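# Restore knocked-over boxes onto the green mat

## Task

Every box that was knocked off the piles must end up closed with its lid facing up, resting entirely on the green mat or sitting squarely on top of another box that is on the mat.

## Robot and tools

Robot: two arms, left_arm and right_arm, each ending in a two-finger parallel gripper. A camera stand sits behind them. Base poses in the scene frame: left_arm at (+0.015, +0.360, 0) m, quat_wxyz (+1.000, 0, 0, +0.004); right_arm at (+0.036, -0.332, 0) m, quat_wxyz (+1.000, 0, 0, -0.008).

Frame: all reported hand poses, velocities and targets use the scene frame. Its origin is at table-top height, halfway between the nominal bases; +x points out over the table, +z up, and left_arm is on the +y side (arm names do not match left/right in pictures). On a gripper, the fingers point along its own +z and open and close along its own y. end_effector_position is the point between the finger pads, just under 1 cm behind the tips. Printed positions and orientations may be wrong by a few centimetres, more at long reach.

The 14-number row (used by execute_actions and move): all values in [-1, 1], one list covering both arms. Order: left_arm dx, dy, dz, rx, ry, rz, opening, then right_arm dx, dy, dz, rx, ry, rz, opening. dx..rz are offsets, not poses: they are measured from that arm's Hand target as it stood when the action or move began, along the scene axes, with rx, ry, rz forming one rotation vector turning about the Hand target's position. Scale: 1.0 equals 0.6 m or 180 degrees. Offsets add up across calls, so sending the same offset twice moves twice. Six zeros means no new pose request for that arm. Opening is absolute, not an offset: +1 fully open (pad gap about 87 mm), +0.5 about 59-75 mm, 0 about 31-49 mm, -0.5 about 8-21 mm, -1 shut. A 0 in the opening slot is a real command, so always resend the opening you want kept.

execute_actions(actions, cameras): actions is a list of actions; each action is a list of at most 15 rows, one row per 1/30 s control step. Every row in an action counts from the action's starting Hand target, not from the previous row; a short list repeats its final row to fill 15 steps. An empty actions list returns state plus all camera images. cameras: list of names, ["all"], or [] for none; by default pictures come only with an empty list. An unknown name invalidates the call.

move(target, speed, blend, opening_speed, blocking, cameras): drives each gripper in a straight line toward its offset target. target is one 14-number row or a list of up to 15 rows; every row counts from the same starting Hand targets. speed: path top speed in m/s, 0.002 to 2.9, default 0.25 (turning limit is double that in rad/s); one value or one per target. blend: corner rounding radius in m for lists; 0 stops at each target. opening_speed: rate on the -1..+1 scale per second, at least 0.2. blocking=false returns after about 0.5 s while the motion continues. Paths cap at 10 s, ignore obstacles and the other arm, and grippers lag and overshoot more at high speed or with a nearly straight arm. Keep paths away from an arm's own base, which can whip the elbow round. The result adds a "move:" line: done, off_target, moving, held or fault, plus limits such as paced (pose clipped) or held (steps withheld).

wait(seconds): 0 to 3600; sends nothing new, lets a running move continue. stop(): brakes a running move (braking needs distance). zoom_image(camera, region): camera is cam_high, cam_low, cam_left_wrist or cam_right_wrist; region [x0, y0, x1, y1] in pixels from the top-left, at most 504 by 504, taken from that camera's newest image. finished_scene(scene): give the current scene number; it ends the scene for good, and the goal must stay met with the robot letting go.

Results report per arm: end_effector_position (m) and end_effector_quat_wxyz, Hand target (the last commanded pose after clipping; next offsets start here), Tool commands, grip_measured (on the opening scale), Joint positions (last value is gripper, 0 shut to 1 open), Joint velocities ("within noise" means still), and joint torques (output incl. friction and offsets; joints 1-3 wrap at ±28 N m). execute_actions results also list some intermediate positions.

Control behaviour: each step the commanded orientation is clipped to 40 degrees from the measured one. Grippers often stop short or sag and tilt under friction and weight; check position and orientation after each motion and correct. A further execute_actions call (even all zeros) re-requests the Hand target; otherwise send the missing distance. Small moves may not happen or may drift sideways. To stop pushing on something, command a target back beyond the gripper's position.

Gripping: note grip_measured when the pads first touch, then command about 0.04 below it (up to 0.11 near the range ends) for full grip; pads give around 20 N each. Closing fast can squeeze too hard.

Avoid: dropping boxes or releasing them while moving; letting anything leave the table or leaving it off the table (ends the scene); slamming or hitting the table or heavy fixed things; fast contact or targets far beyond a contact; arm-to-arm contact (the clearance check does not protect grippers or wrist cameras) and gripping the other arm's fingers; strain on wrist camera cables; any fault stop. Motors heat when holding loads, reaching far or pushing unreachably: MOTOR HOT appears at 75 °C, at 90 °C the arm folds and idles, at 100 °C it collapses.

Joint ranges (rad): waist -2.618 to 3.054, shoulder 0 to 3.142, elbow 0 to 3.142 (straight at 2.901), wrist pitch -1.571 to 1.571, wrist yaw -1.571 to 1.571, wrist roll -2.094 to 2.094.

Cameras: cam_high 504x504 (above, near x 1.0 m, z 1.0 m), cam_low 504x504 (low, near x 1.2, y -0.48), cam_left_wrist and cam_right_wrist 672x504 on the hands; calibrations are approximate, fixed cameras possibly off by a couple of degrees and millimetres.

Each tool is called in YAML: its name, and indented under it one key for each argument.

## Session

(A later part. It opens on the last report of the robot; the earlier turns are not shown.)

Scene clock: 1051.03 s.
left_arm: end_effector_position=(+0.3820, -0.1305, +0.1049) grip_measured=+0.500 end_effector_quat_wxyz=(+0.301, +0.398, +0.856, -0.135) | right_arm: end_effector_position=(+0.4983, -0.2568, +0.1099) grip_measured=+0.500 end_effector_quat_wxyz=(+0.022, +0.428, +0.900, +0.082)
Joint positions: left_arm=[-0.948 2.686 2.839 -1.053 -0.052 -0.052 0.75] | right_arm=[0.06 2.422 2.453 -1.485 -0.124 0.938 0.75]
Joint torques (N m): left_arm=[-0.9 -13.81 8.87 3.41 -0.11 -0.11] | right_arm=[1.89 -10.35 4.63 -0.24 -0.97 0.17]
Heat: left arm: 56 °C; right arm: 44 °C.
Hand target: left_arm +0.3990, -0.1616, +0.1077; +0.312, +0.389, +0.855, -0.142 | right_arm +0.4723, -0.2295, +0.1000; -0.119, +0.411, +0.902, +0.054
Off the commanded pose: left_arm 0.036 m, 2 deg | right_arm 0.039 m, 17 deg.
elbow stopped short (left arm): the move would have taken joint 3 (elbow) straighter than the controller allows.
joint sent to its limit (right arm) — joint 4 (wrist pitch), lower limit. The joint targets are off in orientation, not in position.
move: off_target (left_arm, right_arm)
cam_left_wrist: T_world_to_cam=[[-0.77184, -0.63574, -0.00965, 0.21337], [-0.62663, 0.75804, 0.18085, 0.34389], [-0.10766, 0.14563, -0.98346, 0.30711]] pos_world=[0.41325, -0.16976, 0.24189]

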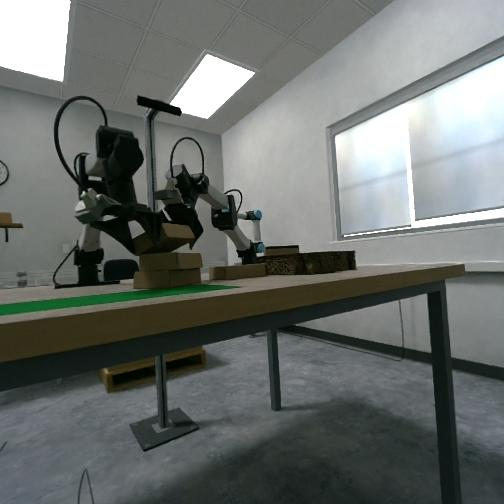

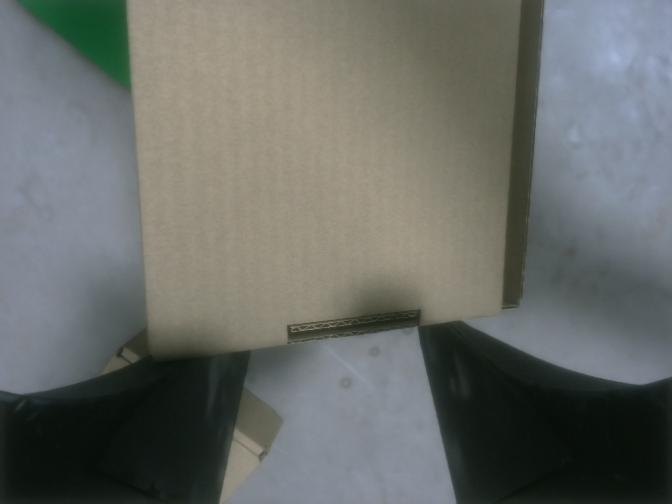

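move:
  target: [0,0,-0.035,0,0,0,0.5,0,0,-0.025,0,0,0,0.5]
  speed: 0.05
  cameras: ["cam_low","cam_left_wrist"]

zoom_image:
  camera: "cam_low"
  region: [80, 180, 280, 310]

Scene clock: 1057.43 s.
left_arm: end_effector_position=(+0.3807, -0.1331, +0.0991) grip_measured=+0.500 end_effector_quat_wxyz=(+0.298, +0.400, +0.856, -0.135) | right_arm: end_effector_position=(+0.4964, -0.2587, +0.0994) grip_measured=+0.500 end_effector_quat_wxyz=(+0.012, +0.424, +0.903, +0.071)
Joint positions: left_arm=[-0.951 2.702 2.848 -1.051 -0.049 -0.052 0.75] | right_arm=[0.06 2.445 2.453 -1.492 -0.115 0.926 0.75]
Joint torques (N m): left_arm=[-0.57 -12.14 8.14 3.47 -0.13 -0.17] | right_arm=[2.11 -9.07 5.29 -0.24 -0.96 0.17]
Heat: left arm: 56 °C; right arm: 43 °C.
Hand target: left_arm +0.3991, -0.1616, +0.0867; +0.312, +0.389, +0.855, -0.142 | right_arm +0.4724, -0.2295, +0.0850; -0.119, +0.411, +0.902, +0.054
Off the commanded pose: left_arm 0.036 m, 2 deg | right_arm 0.040 m, 15 deg.
elbow stopped short (left arm): the move would have taken joint 3 (elbow) straighter than the controller allows.
joint sent to its limit (right arm) — joint 4 (wrist pitch), lower limit. The joint targets are off in orientation, not in position.
move: off_target (left_arm, right_arm)
cam_left_wrist: T_world_to_cam=[[-0.77474, -0.63224, -0.00733, 0.21191], [-0.6223, 0.7604, 0.18582, 0.34439], [-0.11191, 0.14852, -0.98256, 0.30343]] pos_world=[0.41245, -0.17296, 0.2357]

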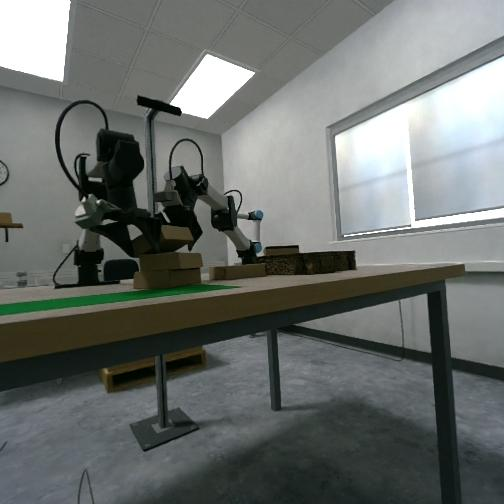

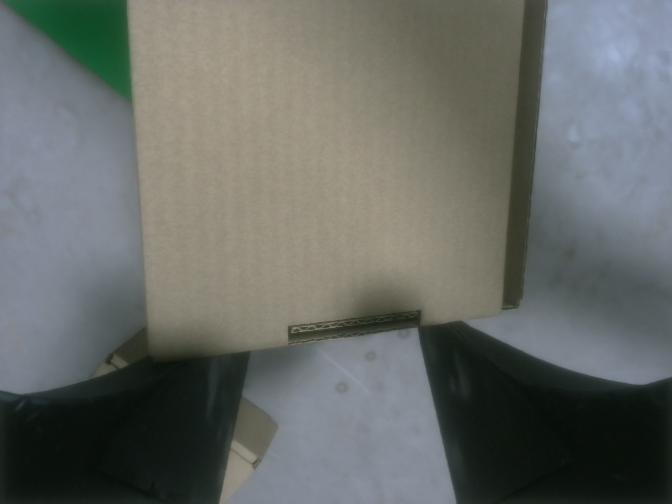

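Scaled by 2.520 from the camera's image (finer frame: 720x720).

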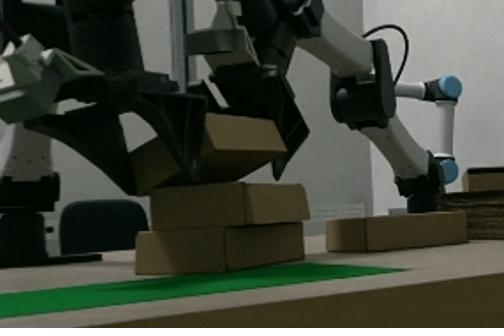

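move:
  target: [0.004,0.003,-0.035,0,0,0,0.5,0.004,0.003,-0.025,0,0,0,0.5]
  speed: 0.05
  cameras: ["cam_low","cam_left_wrist"]

zoom_image:
  camera: "cam_low"
  region: [80, 180, 280, 310]

Scene clock: 1063.30 s.
left_arm: end_effector_position=(+0.3810, -0.1355, +0.0909) grip_measured=+0.500 end_effector_quat_wxyz=(+0.295, +0.401, +0.857, -0.136) | right_arm: end_effector_position=(+0.4974, -0.2589, +0.0773) grip_measured=+0.500 end_effector_quat_wxyz=(-0.006, +0.425, +0.903, +0.061)
Joint positions: left_arm=[-0.952 2.722 2.857 -1.045 -0.044 -0.053 0.75] | right_arm=[0.06 2.498 2.46 -1.487 -0.114 0.926 0.75]
Joint torques (N m): left_arm=[-0.03 -10.76 7.5 3.36 -0.19 -0.11] | right_arm=[2.4 -10 6.28 -0.41 -1.03 0.12]
Heat: left arm: 56 °C; right arm: 43 °C.
Hand target: left_arm +0.4015, -0.1598, +0.0658; +0.312, +0.389, +0.855, -0.142 | right_arm +0.4748, -0.2277, +0.0701; -0.119, +0.411, +0.902, +0.054
Off the commanded pose: left_arm 0.041 m, 2 deg | right_arm 0.039 m, 13 deg.
elbow stopped short (left arm): the move would have taken joint 3 (elbow) straighter than the controller allows.
joint sent to its limit (right arm) — joint 4 (wrist pitch), lower limit. The joint targets are off in orientation, not in position.
move: off_target (left_arm, right_arm)
cam_left_wrist: T_world_to_cam=[[-0.77679, -0.62975, -0.00352, 0.21141], [-0.61866, 0.76204, 0.19121, 0.34624], [-0.11773, 0.1507, -0.98154, 0.29827]] pos_world=[0.41354, -0.17566, 0.2273]

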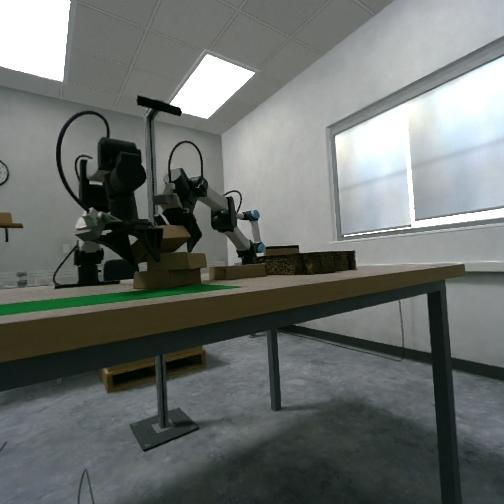

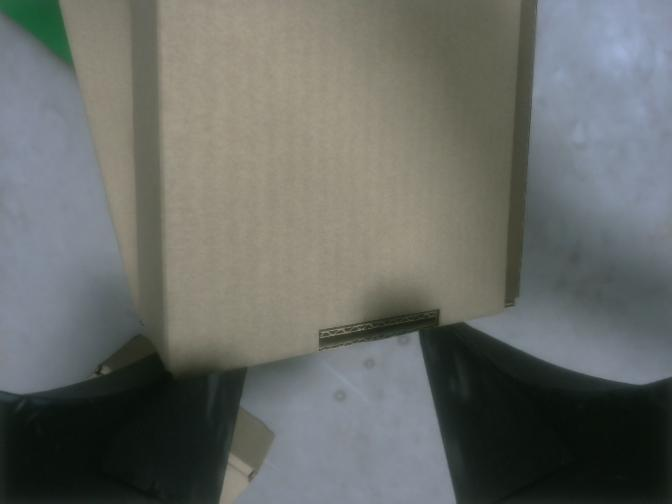

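Scaled by 2.520 from the camera's image (finer frame: 720x720).

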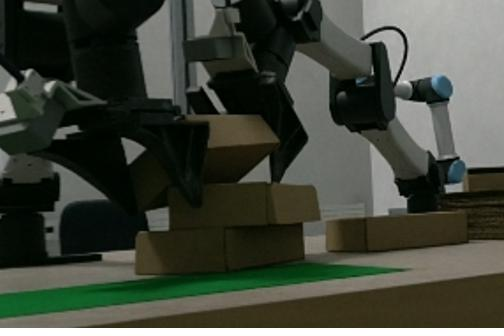

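move:
  target:
    - [0,0,0.09,0,0,0,0.5,0,0,0.08,0,0,0,0.5]
  speed: 0.08
  cameras: ["cam_low","cam_left_wrist","cam_right_wrist"]

zoom_image:
  camera: "cam_low"
  region: [80, 180, 280, 310]

Scene clock: 1105.93 s.
left_arm: end_effector_position=(+0.3820, -0.1359, +0.0923) grip_measured=+0.500 end_effector_quat_wxyz=(+0.298, +0.401, +0.856, -0.136) | right_arm: end_effector_position=(+0.5007, -0.2595, +0.0906) grip_measured=+0.500 end_effector_quat_wxyz=(+0.013, +0.424, +0.903, +0.068)
Joint positions: left_arm=[-0.952 2.72 2.857 -1.041 -0.047 -0.051 0.75] | right_arm=[0.06 2.467 2.46 -1.478 -0.109 0.926 0.75]
Joint torques (N m): left_arm=[0.12 -19.25 7.36 3.3 -0.08 -0.12] | right_arm=[2.19 -16.64 5.68 -0.37 -1.06 0.39]
Heat: left arm: 54 °C; right arm: 44 °C.
Hand target: left_arm +0.4015, -0.1598, +0.1197; +0.312, +0.389, +0.855, -0.142 | right_arm +0.4748, -0.2277, +0.1180; -0.119, +0.411, +0.902, +0.055
Off the commanded pose: left_arm 0.041 m, 2 deg | right_arm 0.049 m, 15 deg.
elbow stopped short (left arm): the move would have taken joint 3 (elbow) straighter than the controller allows.
joint sent to its limit (right arm) — joint 4 (wrist pitch), lower limit. The joint targets are off in orientation, not in position.
move: off_target (left_arm, right_arm)
cam_left_wrist: T_world_to_cam=[[-0.77644, -0.63016, -0.00626, 0.21193], [-0.62014, 0.76225, 0.1855, 0.34808], [-0.11212, 0.14791, -0.98262, 0.29741]] pos_world=[0.41375, -0.17576, 0.229]
cam_right_wrist: T_world_to_cam=[[-0.76449, -0.62868, -0.14255, 0.23114], [-0.47542, 0.40052, 0.7833, 0.29011], [-0.43535, 0.6666, -0.60508, 0.58849]] pos_world=[0.57083, -0.36317, 0.16179]

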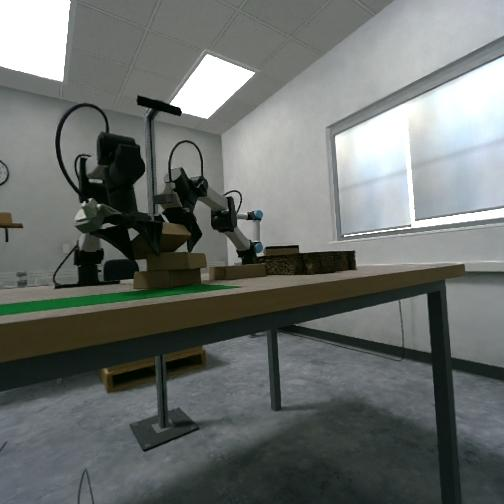

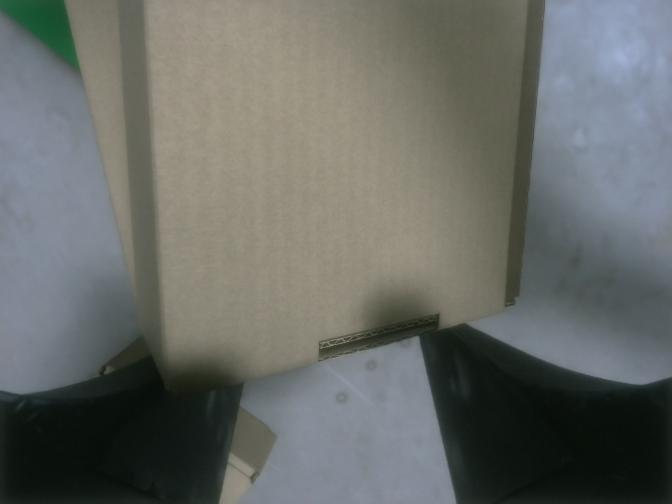

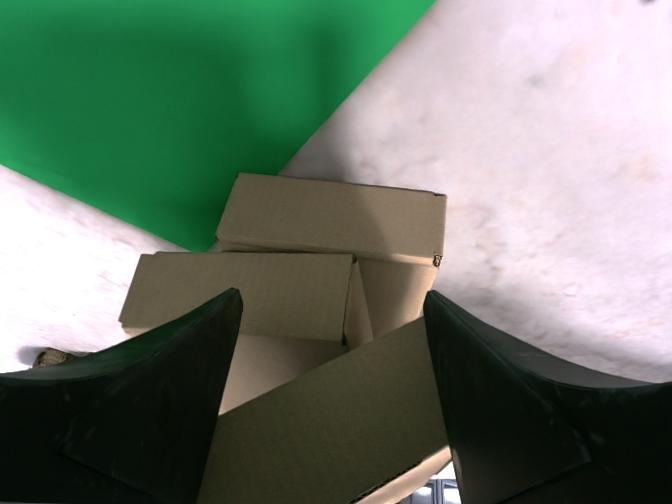

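Scaled by 2.520 from the camera's image (finer frame: 720x720).

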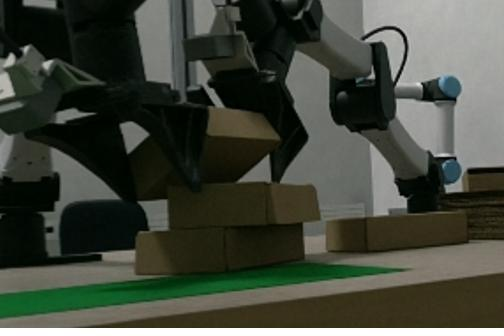

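move:
  target:
    - [0,0,0.07,0,0,0,0.5,0,0,0.055,0,0,0,0.5]
  speed: 0.08
  cameras: ["cam_low","cam_high"]

zoom_image:
  camera: "cam_low"
  region: [80, 180, 280, 310]

Scene clock: 1110.20 s.
left_arm: end_effector_position=(+0.3817, -0.1354, +0.1172) grip_measured=+0.500 end_effector_quat_wxyz=(+0.313, +0.397, +0.850, -0.145) | right_arm: end_effector_position=(+0.5014, -0.2588, +0.1240) grip_measured=+0.500 end_effector_quat_wxyz=(+0.044, +0.425, +0.900, +0.087)
Joint positions: left_arm=[-0.952 2.678 2.857 -1.046 -0.047 -0.051 0.75] | right_arm=[0.06 2.393 2.46 -1.477 -0.112 0.934 0.75]
Joint torques (N m): left_arm=[0.1 -21.3 7.17 3.37 -0.11 -0.05] | right_arm=[1.92 -16.16 5.81 -0.31 -1.1 0.46]
Heat: left arm: 56 °C; right arm: 46 °C.
Hand target: left_arm +0.4015, -0.1598, +0.1617; +0.312, +0.389, +0.855, -0.142 | right_arm +0.4747, -0.2277, +0.1510; -0.119, +0.411, +0.902, +0.054
Off the commanded pose: left_arm 0.054 m, 1 deg | right_arm 0.049 m, 19 deg.
elbow stopped short (left arm): the move would have taken joint 3 (elbow) straighter than the controller allows.
joint sent to its limit (right arm) — joint 4 (wrist pitch), lower limit. The joint targets are off in orientation, not in position.
move: off_target (left_arm, right_arm)
Images, in order (width x height): cam_high 504x504, cam_low 504x504.

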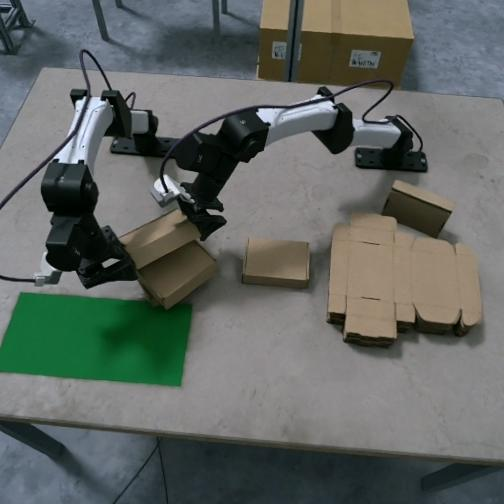

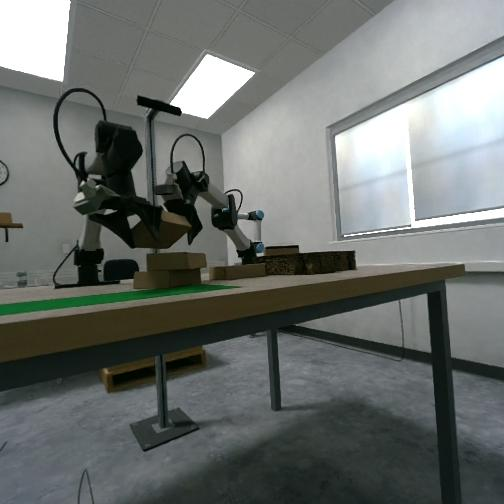

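Scaled by 2.520 from the camera's image (finer frame: 720x720).

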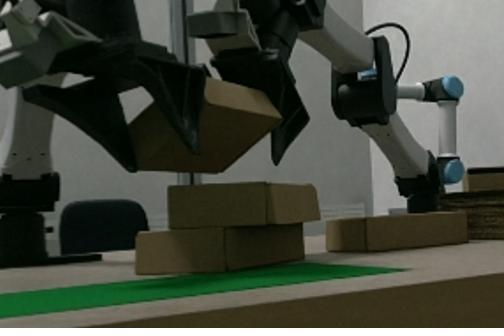

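zoom_image:
  camera: "cam_high"
  region: [90, 190, 240, 320]

Scaled by 3.360 from the camera's image (finer frame: 720x720).

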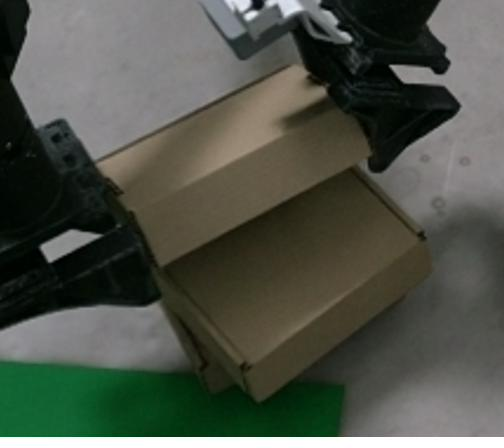

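move:
  target:
    - [0,0,0.05,0,0,0,0.5,0,0,0.05,0,0,0,0.5]
    - [0.01,0.085,0.05,0,0,0,0.5,0.01,0.085,0.05,0,0,0,0.5]
  speed: 0.08
  cameras: ["cam_low","cam_high","cam_left_wrist"]

zoom_image:
  camera: "cam_low"
  region: [80, 180, 280, 310]

zoom_image:
  camera: "cam_high"
  region: [90, 190, 240, 320]

Scene clock: 1147.93 s.
left_arm: end_effector_position=(+0.3877, -0.0868, +0.1516) grip_measured=+0.500 end_effector_quat_wxyz=(+0.292, +0.396, +0.861, -0.127) | right_arm: end_effector_position=(+0.5052, -0.2165, +0.1763) grip_measured=+0.500 end_effector_quat_wxyz=(+0.090, +0.438, +0.885, +0.131)
Joint positions: left_arm=[-0.89 2.585 2.854 -1.192 -0.023 -0.011 0.75] | right_arm=[0.14 2.33 2.543 -1.488 -0.119 1.061 0.75]
Joint torques (N m): left_arm=[0.43 -20.21 7.27 3.32 0.11 -0.09] | right_arm=[3.36 -10.81 7.34 0.16 -1.23 0.44]
Heat: left arm: 81 °C; right arm: 51 °C. Fold the left arm in close to its base, or ease its load, before you think long.
Hand target: left_arm +0.4074, -0.1088, +0.1917; +0.312, +0.389, +0.855, -0.142 | right_arm +0.4807, -0.1766, +0.1810; -0.119, +0.411, +0.902, +0.054
Off the commanded pose: left_arm 0.050 m, 3 deg | right_arm 0.047 m, 26 deg.
MOTOR HOT: joint 2 (shoulder) of the left arm reports 81 °C; the controller's stop level is 90 °C. To cool a motor, set the load down, stop pushing, or move to a pose that needs little force.
elbow stopped short (left arm): the move would have taken joint 3 (elbow) straighter than the controller allows.
joint sent to its limit (right arm) — joint 4 (wrist pitch), lower limit. The joint targets are off in orientation, not in position.
move: off_target (left_arm, right_arm)
cam_left_wrist: T_world_to_cam=[[-0.76678, -0.64179, -0.01283, 0.24389], [-0.63027, 0.74892, 0.20464, 0.30297], [-0.12172, 0.165, -0.97875, 0.35371]] pos_world=[0.42102, -0.12873, 0.28733]
Images, in order (width x height): cam_high 504x504, cam_low 504x504, cam_left_wrist 672x504.

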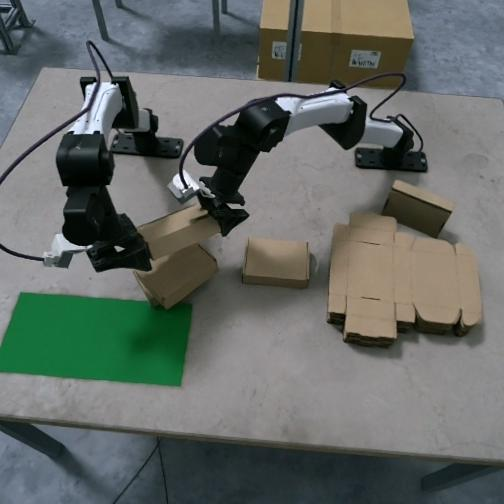

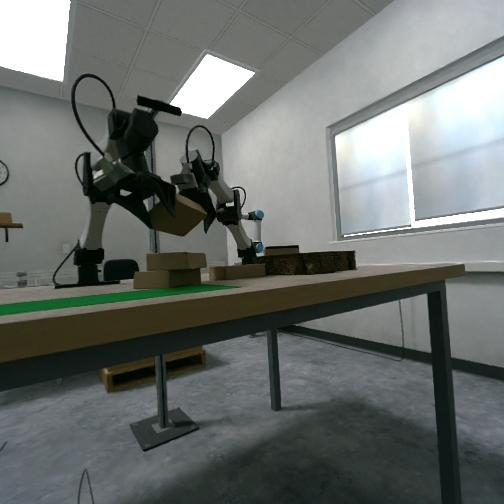

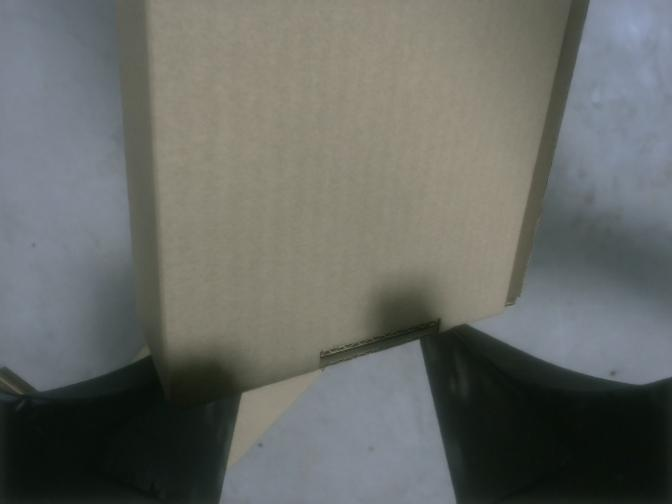

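Scaled by 2.520 from the camera's image (finer frame: 720x720).

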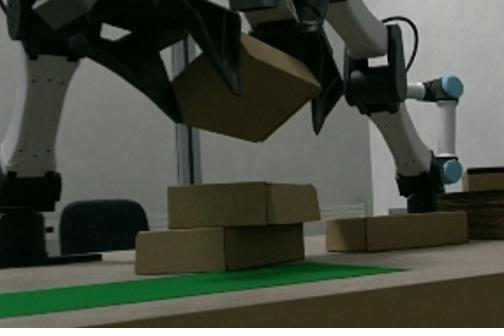

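Scaled by 3.360 from the camera's image (finer frame: 720x720).

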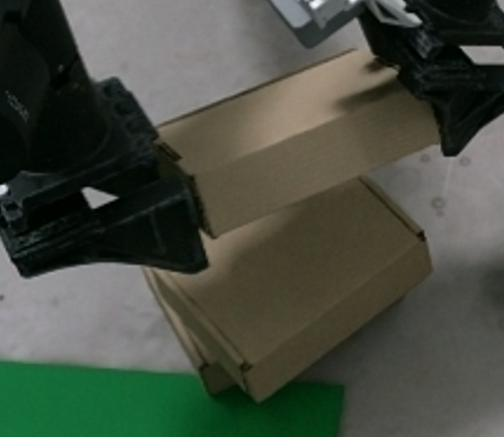

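move:
  target: [0.005,0.004,-0.12,0,0,0,0.5,0.005,0.004,-0.12,0,0,0,0.5]
  speed: 0.1
  cameras: ["cam_low","cam_high"]

zoom_image:
  camera: "cam_low"
  region: [80, 180, 280, 310]

Scene clock: 1153.60 s.
left_arm: end_effector_position=(+0.3862, -0.0835, +0.1278) grip_measured=+0.500 end_effector_quat_wxyz=(+0.265, +0.403, +0.868, -0.119) | right_arm: end_effector_position=(+0.5063, -0.2058, +0.1093) grip_measured=+0.500 end_effector_quat_wxyz=(+0.017, +0.440, +0.892, +0.103)
Joint positions: left_arm=[-0.885 2.624 2.854 -1.212 -0.011 -0.004 0.75] | right_arm=[0.15 2.478 2.543 -1.492 -0.152 1.061 0.75]
Joint torques (N m): left_arm=[0.69 -13.49 5.63 3.38 -0.02 -0.12] | right_arm=[3.15 -11.23 7.58 -0.13 -0.91 0.17]
Heat: left arm: 78 °C; right arm: 51 °C. Fold the left arm in close to its base, or ease its load, before you think long.
Hand target: left_arm +0.4106, -0.1063, +0.1196; +0.312, +0.389, +0.855, -0.142 | right_arm +0.4838, -0.1743, +0.1090; -0.119, +0.411, +0.902, +0.055
Off the commanded pose: left_arm 0.034 m, 6 deg | right_arm 0.039 m, 17 deg.
MOTOR HOT: still on. Joint 2 (shoulder) of the left arm reports 78 °C.
joint sent to its limit (right arm) — joint 4 (wrist pitch), lower limit. The joint targets are off in orientation, not in position.
move: off_target (left_arm, right_arm)
Images, in order (width x height): cam_high 504x504, cam_low 504x504.

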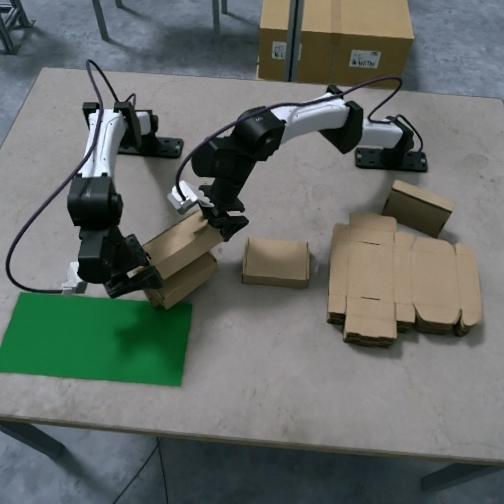

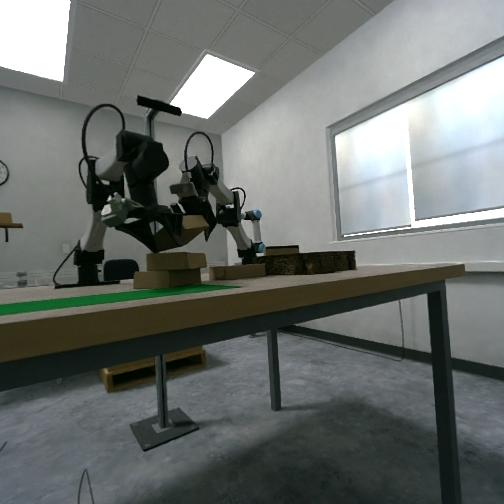

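Scaled by 2.520 from the camera's image (finer frame: 720x720).

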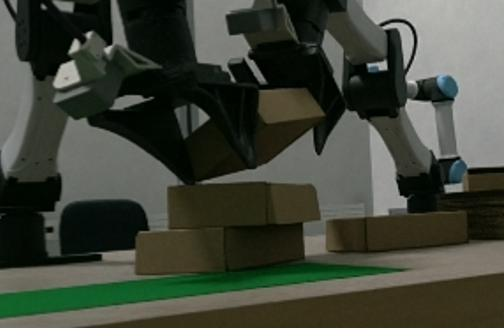

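move:
  target: [0,0,-0.06,0,0,0,0.5,0,0,0.005,0,0,0,0.5]
  speed: 0.08
  cameras: ["cam_low","cam_left_wrist"]

zoom_image:
  camera: "cam_low"
  region: [80, 180, 280, 310]

Scene clock: 1158.20 s.
left_arm: end_effector_position=(+0.3899, -0.0796, +0.1025) grip_measured=+0.500 end_effector_quat_wxyz=(+0.245, +0.402, +0.876, -0.107) | right_arm: end_effector_position=(+0.5074, -0.2109, +0.1081) grip_measured=+0.500 end_effector_quat_wxyz=(+0.026, +0.439, +0.893, +0.091)
Joint positions: left_arm=[-0.877 2.669 2.854 -1.214 -0.014 -0.003 0.75] | right_arm=[0.15 2.478 2.546 -1.492 -0.121 1.057 0.75]
Joint torques (N m): left_arm=[-0.16 -12.53 5.2 3.4 0.01 -0.07] | right_arm=[3.33 -11.55 7.36 -0.14 -1.2 0.23]
Heat: left arm: 76 °C; right arm: 51 °C. Fold the left arm in close to its base, or ease its load, before you think long.
Hand target: left_arm +0.4104, -0.1065, +0.0836; +0.311, +0.389, +0.855, -0.142 | right_arm +0.4837, -0.1744, +0.1120; -0.119, +0.411, +0.902, +0.054
Off the commanded pose: left_arm 0.039 m, 9 deg | right_arm 0.044 m, 18 deg.
MOTOR HOT: still on. Joint 2 (shoulder) of the left arm reports 76 °C.
joint sent to its limit (right arm) — joint 4 (wrist pitch), lower limit. The joint targets are off in orientation, not in position.
move: off_target (left_arm, right_arm)
cam_left_wrist: T_world_to_cam=[[-0.76646, -0.64222, -0.00996, 0.24918], [-0.61353, 0.72745, 0.30724, 0.29036], [-0.19008, 0.2416, -0.95158, 0.33459]] pos_world=[0.43272, -0.13203, 0.23166]

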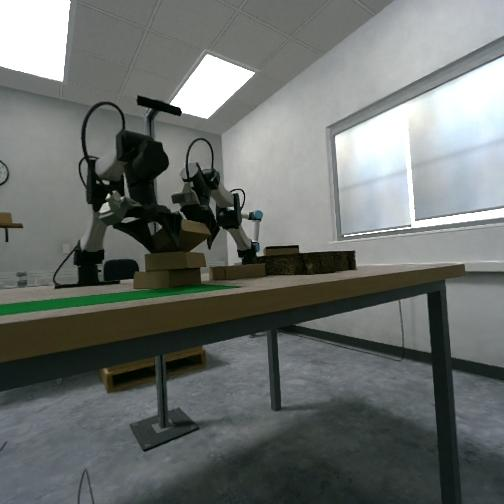

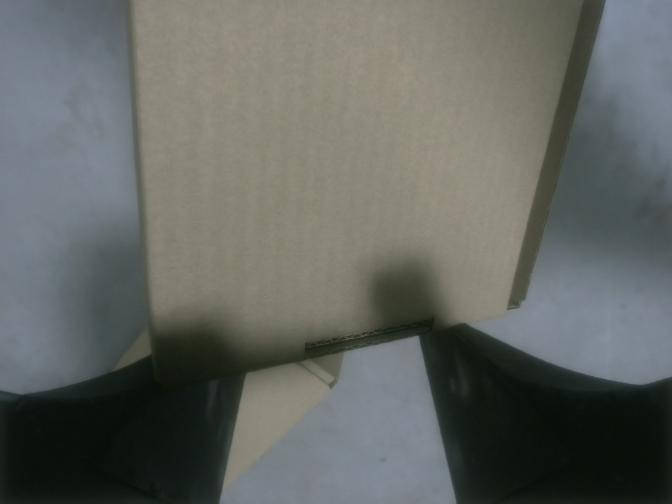

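Scaled by 2.520 from the camera's image (finer frame: 720x720).

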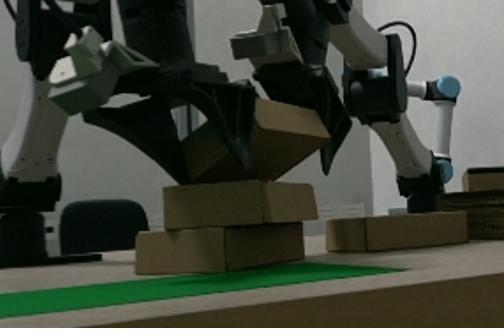

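move:
  target: [0,0,-0.03,0,0,0,0.5,0,0,-0.025,0,0,0,0.5]
  speed: 0.06
  cameras: ["cam_low","cam_high"]

zoom_image:
  camera: "cam_low"
  region: [80, 180, 280, 310]

Scene clock: 1162.30 s.
left_arm: end_effector_position=(+0.3906, -0.0805, +0.0993) grip_measured=+0.500 end_effector_quat_wxyz=(+0.245, +0.402, +0.876, -0.106) | right_arm: end_effector_position=(+0.5078, -0.2120, +0.1068) grip_measured=+0.500 end_effector_quat_wxyz=(+0.027, +0.437, +0.895, +0.088)
Joint positions: left_arm=[-0.877 2.675 2.854 -1.209 -0.014 -0.004 0.75] | right_arm=[0.15 2.486 2.556 -1.498 -0.115 1.051 0.75]
Joint torques (N m): left_arm=[-0.23 -10.35 5.09 3.28 0.02 -0.05] | right_arm=[3.34 -9.66 6.32 -0.05 -1.2 0.13]
Heat: left arm: 73 °C; right arm: 51 °C. Fold the left arm in close to its base, or ease its load, before you think long.
Hand target: left_arm +0.4104, -0.1065, +0.0657; +0.312, +0.389, +0.855, -0.142 | right_arm +0.4837, -0.1743, +0.0970; -0.119, +0.411, +0.902, +0.054
Off the commanded pose: left_arm 0.047 m, 9 deg | right_arm 0.046 m, 17 deg.
MOTOR HOT: still on. Joint 2 (shoulder) of the left arm reports 73 °C.
joint sent to its limit (right arm) — joint 4 (wrist pitch), lower limit. The joint targets are off in orientation, not in position.
move: off_target (left_arm, right_arm)
Images, in order (width x height): cam_high 504x504, cam_low 504x504.

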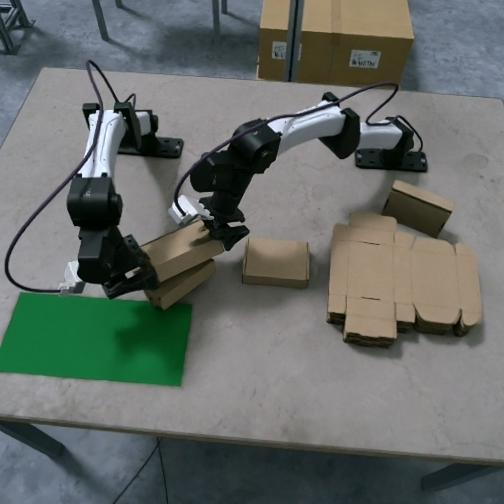

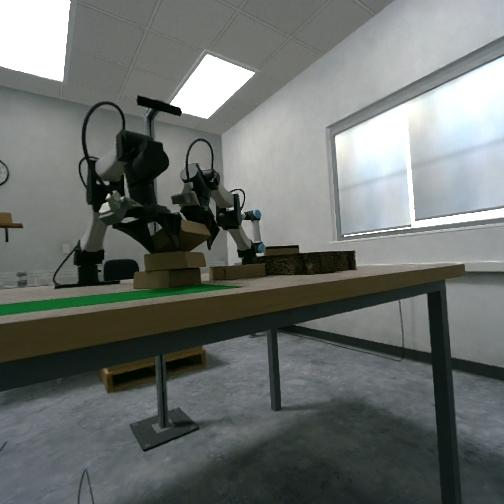

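Scaled by 2.520 from the camera's image (finer frame: 720x720).

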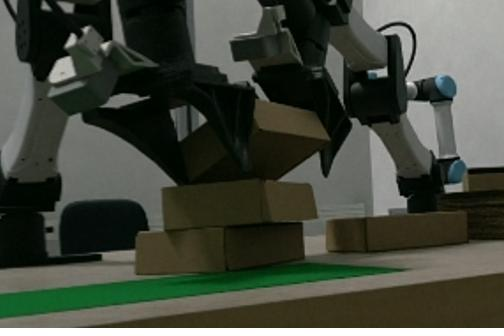

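move:
  target: [0,0,-0.025,0,0,0,0.5,0.018,-0.024,-0.025,0,0,0,0.5]
  speed: 0.05
  cameras: ["cam_low","cam_left_wrist"]

zoom_image:
  camera: "cam_low"
  region: [80, 180, 280, 310]

Scene clock: 1169.30 s.
left_arm: end_effector_position=(+0.3951, -0.0851, +0.0944) grip_measured=+0.500 end_effector_quat_wxyz=(+0.251, +0.401, +0.874, -0.109) | right_arm: end_effector_position=(+0.5128, -0.2167, +0.1051) grip_measured=+0.500 end_effector_quat_wxyz=(+0.026, +0.432, +0.896, +0.094)
Joint positions: left_arm=[-0.876 2.689 2.854 -1.181 -0.014 -0.004 0.75] | right_arm=[0.135 2.523 2.616 -1.518 -0.131 1.027 0.75]
Joint torques (N m): left_arm=[-0.14 -9.61 4.38 3.12 0 -0.05] | right_arm=[1.87 -8.34 5.23 0.19 -1.06 0.17]
Heat: left arm: 69 °C; right arm: 51 °C.
Hand target: left_arm +0.4104, -0.1065, +0.0506; +0.312, +0.389, +0.855, -0.142 | right_arm +0.4945, -0.1886, +0.0820; -0.119, +0.411, +0.902, +0.054
Off the commanded pose: left_arm 0.051 m, 8 deg | right_arm 0.041 m, 17 deg.
MOTOR HOT: cleared for the motors of the left arm.
joint sent to its limit (right arm) — joint 4 (wrist pitch), lower limit. The joint targets are off in orientation, not in position.
move: off_target (left_arm, right_arm)
cam_left_wrist: T_world_to_cam=[[-0.76524, -0.64367, -0.00938, 0.24882], [-0.61726, 0.72956, 0.29451, 0.30276], [-0.18273, 0.23116, -0.9556, 0.32584]] pos_world=[0.43683, -0.13604, 0.22454]

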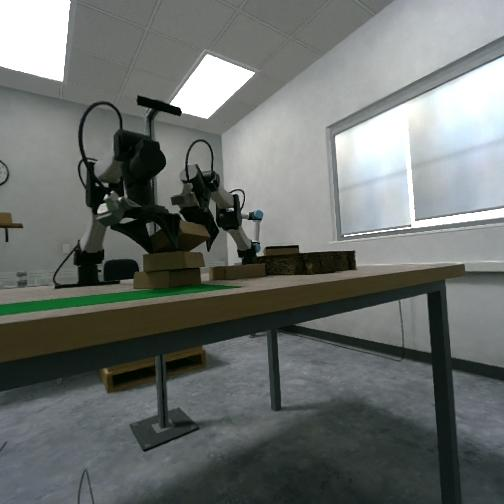

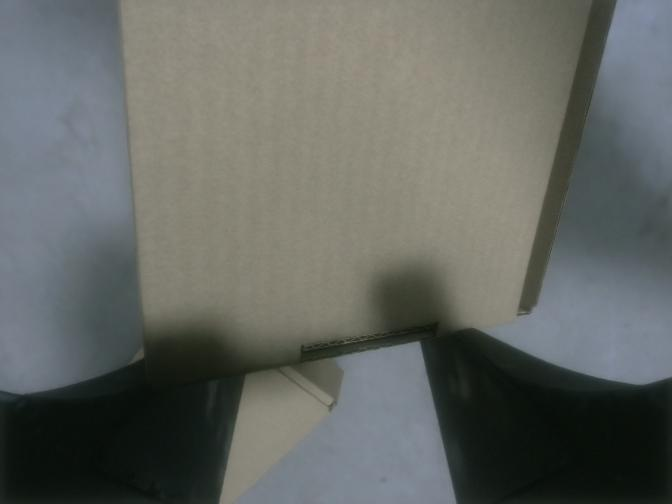

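Scaled by 2.520 from the camera's image (finer frame: 720x720).

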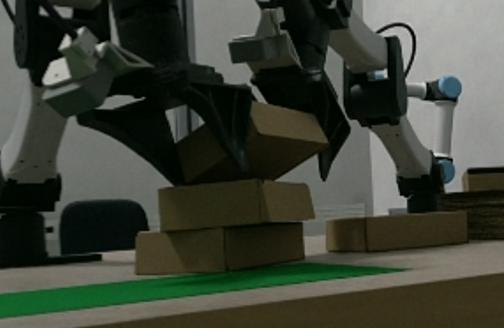

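execute_actions:
  actions: []

zoom_image:
  camera: "cam_high"
  region: [90, 190, 240, 320]

zoom_image:
  camera: "cam_right_wrist"
  region: [100, 0, 600, 504]

Scene clock: 1177.20 s.
left_arm: end_effector_position=(+0.3951, -0.0851, +0.0944) grip_measured=+0.500 end_effector_quat_wxyz=(+0.251, +0.401, +0.874, -0.109) | right_arm: end_effector_position=(+0.5128, -0.2167, +0.1051) grip_measured=+0.500 end_effector_quat_wxyz=(+0.026, +0.432, +0.897, +0.094)
Joint positions: left_arm=[-0.876 2.689 2.854 -1.181 -0.014 -0.004 0.75] | right_arm=[0.135 2.523 2.616 -1.518 -0.131 1.026 0.75]
Joint velocities: within noise
Joint torques (N m): left_arm=[-0.25 -9.57 4.3 3.14 -0.01 -0.06] | right_arm=[2.03 -8.28 5.37 0.21 -1 0.08]
Heat: left arm: 66 °C; right arm: 49 °C.
Hand target: left_arm +0.4104, -0.1065, +0.0506; +0.312, +0.389, +0.855, -0.142 | right_arm +0.4945, -0.1886, +0.0820; -0.119, +0.411, +0.902, +0.054
Tool commands: left_gripper/opening=+0.5 right_gripper/opening=+0.5
Off the commanded pose: left_arm 0.051 m, 8 deg | right_arm 0.041 m, 17 deg.
camera_calibration:
cam_left_wrist: T_world_to_cam=[[-0.76524, -0.64367, -0.00938, 0.24882], [-0.61726, 0.72956, 0.29451, 0.30276], [-0.18273, 0.23116, -0.9556, 0.32584]] pos_world=[0.43683, -0.13604, 0.22454]
cam_right_wrist: T_world_to_cam=[[-0.77058, -0.60548, -0.19898, 0.28344], [-0.50124, 0.3829, 0.77598, 0.27765], [-0.39365, 0.69769, -0.59855, 0.5586]] pos_world=[0.57748, -0.32443, 0.17529]

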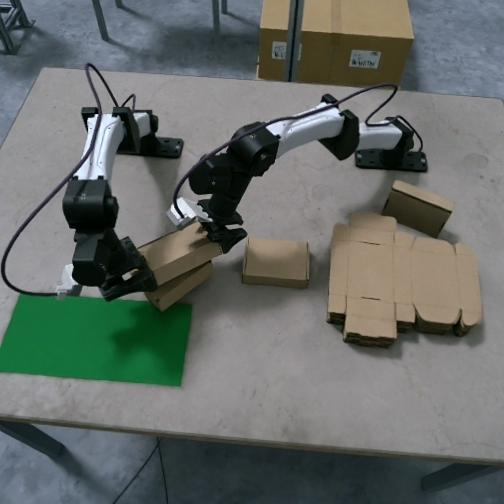

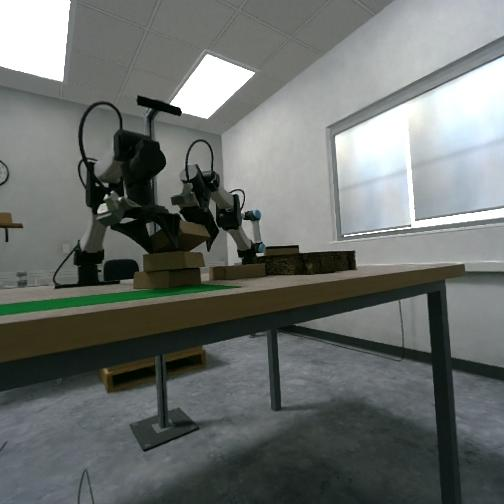

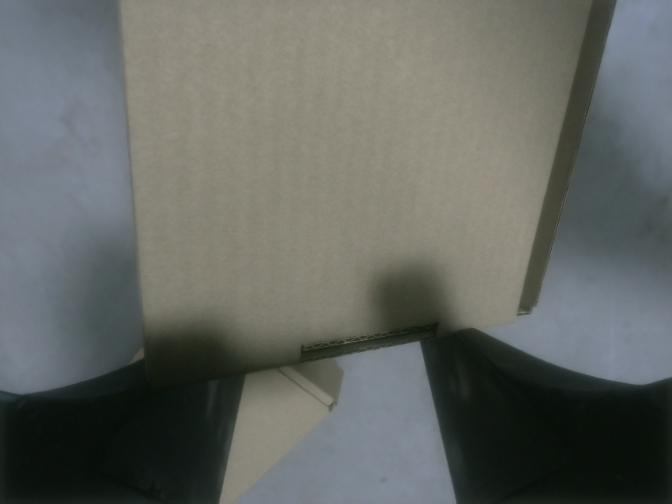

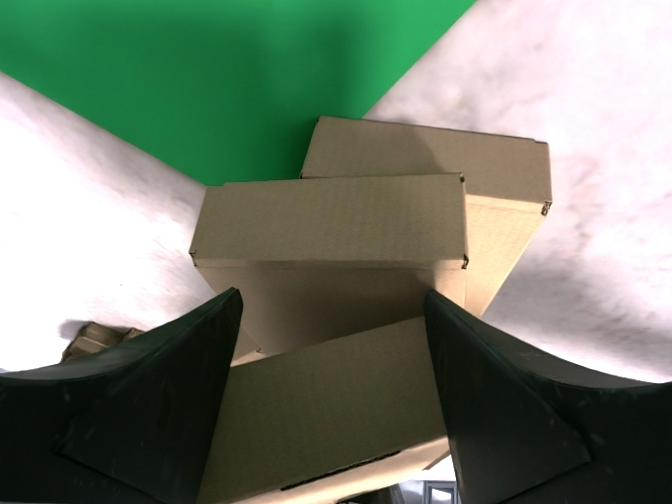

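Scaled by 3.360 from the camera's image (finer frame: 720x720).

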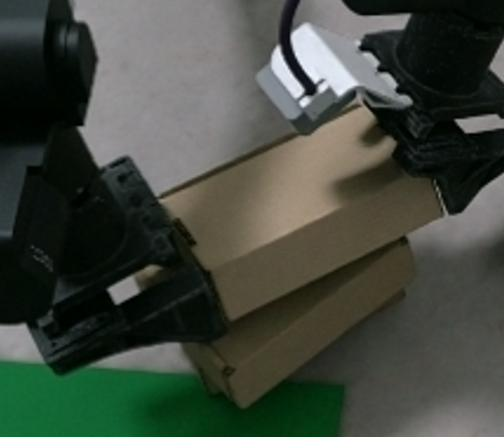

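Scaled by 1.000.

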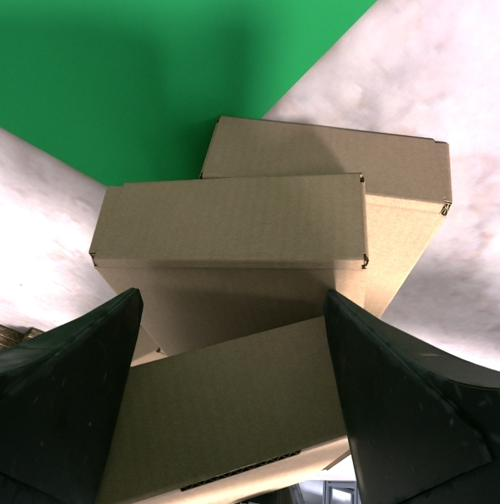

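move:
  target: [0,0,-0.025,0,0,0,0.5,0.01,-0.0133,-0.025,0,0,0,0.5]
  speed: 0.05
  cameras: ["cam_low","cam_left_wrist"]

zoom_image:
  camera: "cam_low"
  region: [80, 180, 280, 310]

Scene clock: 1182.13 s.
left_arm: end_effector_position=(+0.3963, -0.0835, +0.0755) grip_measured=+0.500 end_effector_quat_wxyz=(+0.238, +0.401, +0.879, -0.102) | right_arm: end_effector_position=(+0.5156, -0.2206, +0.1036) grip_measured=+0.500 end_effector_quat_wxyz=(+0.018, +0.432, +0.895, +0.104)
Joint positions: left_arm=[-0.873 2.723 2.854 -1.179 -0.015 -0.004 0.75] | right_arm=[0.118 2.551 2.657 -1.535 -0.158 1.012 0.75]
Joint torques (N m): left_arm=[-0.35 -10.19 4.79 3.21 0.06 -0.01] | right_arm=[2.17 -6.82 4.31 0.41 -0.75 0.04]
Heat: left arm: 65 °C; right arm: 48 °C.
Hand target: left_arm +0.4105, -0.1064, +0.0356; +0.312, +0.389, +0.855, -0.142 | right_arm +0.5005, -0.1966, +0.0669; -0.119, +0.411, +0.902, +0.054
Off the commanded pose: left_arm 0.048 m, 10 deg | right_arm 0.046 m, 17 deg.
joint sent to its limit (right arm) — joint 4 (wrist pitch), lower limit. The joint targets are off in orientation, not in position.
move: off_target (left_arm, right_arm)
cam_left_wrist: T_world_to_cam=[[-0.76324, -0.64604, -0.00993, 0.24968], [-0.61354, 0.71986, 0.32462, 0.30331], [-0.20257, 0.25385, -0.94579, 0.31662]] pos_world=[0.4408, -0.13741, 0.20348]

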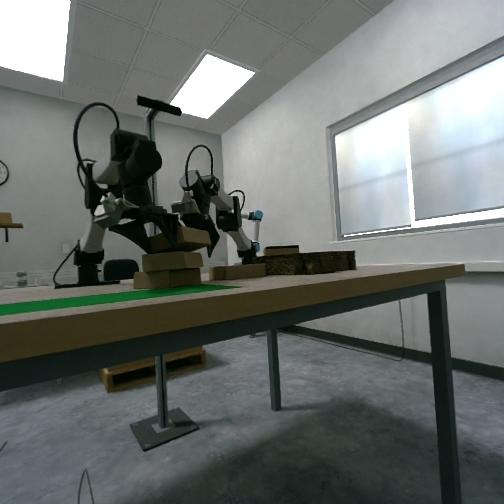

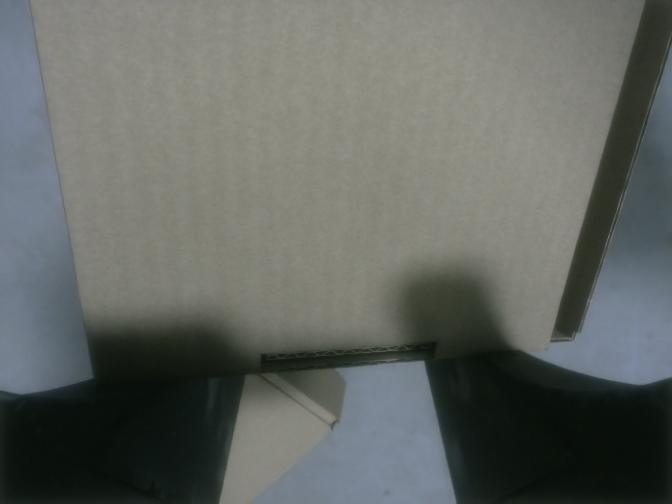

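Scaled by 2.520 from the camera's image (finer frame: 720x720).

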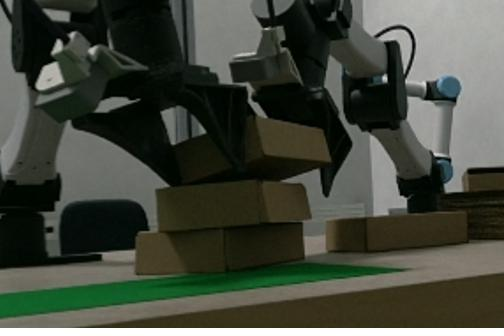

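move:
  target: [-0.01,0.0133,0.02,0,0,0,0.5,0.008,-0.01,-0.02,0,0,0,0.5]
  speed: 0.05
  cameras: ["cam_low","cam_left_wrist"]

zoom_image:
  camera: "cam_low"
  region: [80, 180, 280, 310]

Scene clock: 1186.67 s.
left_arm: end_effector_position=(+0.3961, -0.0834, +0.0754) grip_measured=+0.500 end_effector_quat_wxyz=(+0.237, +0.401, +0.879, -0.102) | right_arm: end_effector_position=(+0.5157, -0.2209, +0.1026) grip_measured=+0.500 end_effector_quat_wxyz=(+0.007, +0.432, +0.895, +0.113)
Joint positions: left_arm=[-0.873 2.723 2.854 -1.18 -0.015 -0.004 0.75] | right_arm=[0.107 2.573 2.689 -1.555 -0.187 1.003 0.75]
Joint torques (N m): left_arm=[-0.28 -12.97 4.29 2.8 0.09 -0.06] | right_arm=[1.87 -5.41 3.44 0.6 -0.44 0.02]
Heat: left arm: 64 °C; right arm: 47 °C.
Hand target: left_arm +0.4044, -0.0984, +0.0476; +0.311, +0.389, +0.855, -0.142 | right_arm +0.5052, -0.2026, +0.0550; -0.119, +0.411, +0.902, +0.054
Off the commanded pose: left_arm 0.033 m, 10 deg | right_arm 0.052 m, 16 deg.
joint sent to its limit (right arm) — joint 4 (wrist pitch), lower limit. The joint targets are off in position and orientation.
move: off_target (left_arm, right_arm)
cam_left_wrist: T_world_to_cam=[[-0.76325, -0.64603, -0.00987, 0.2496], [-0.61336, 0.71968, 0.32534, 0.30303], [-0.20308, 0.25437, -0.94555, 0.31676]] pos_world=[0.4407, -0.13741, 0.20338]

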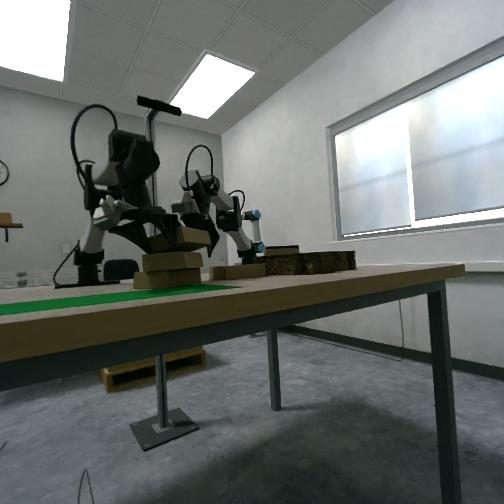

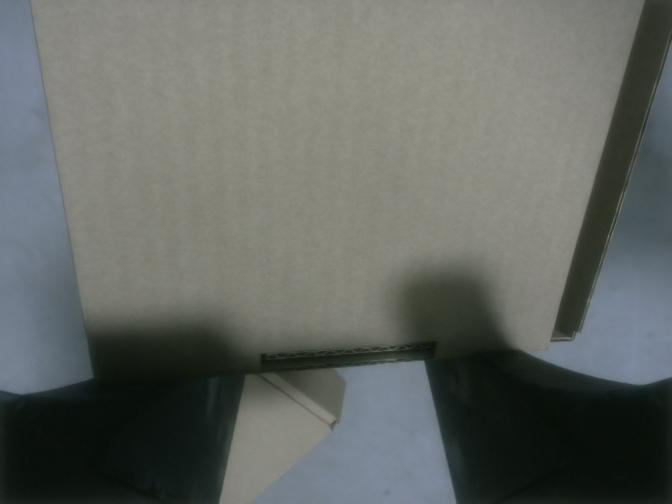

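Scaled by 2.520 from the camera's image (finer frame: 720x720).

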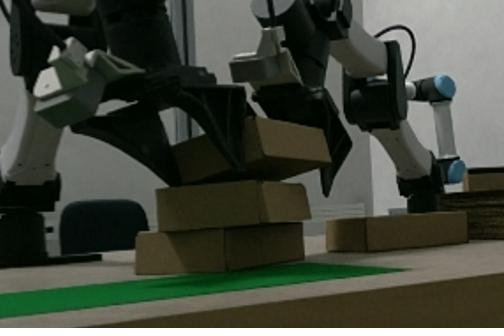

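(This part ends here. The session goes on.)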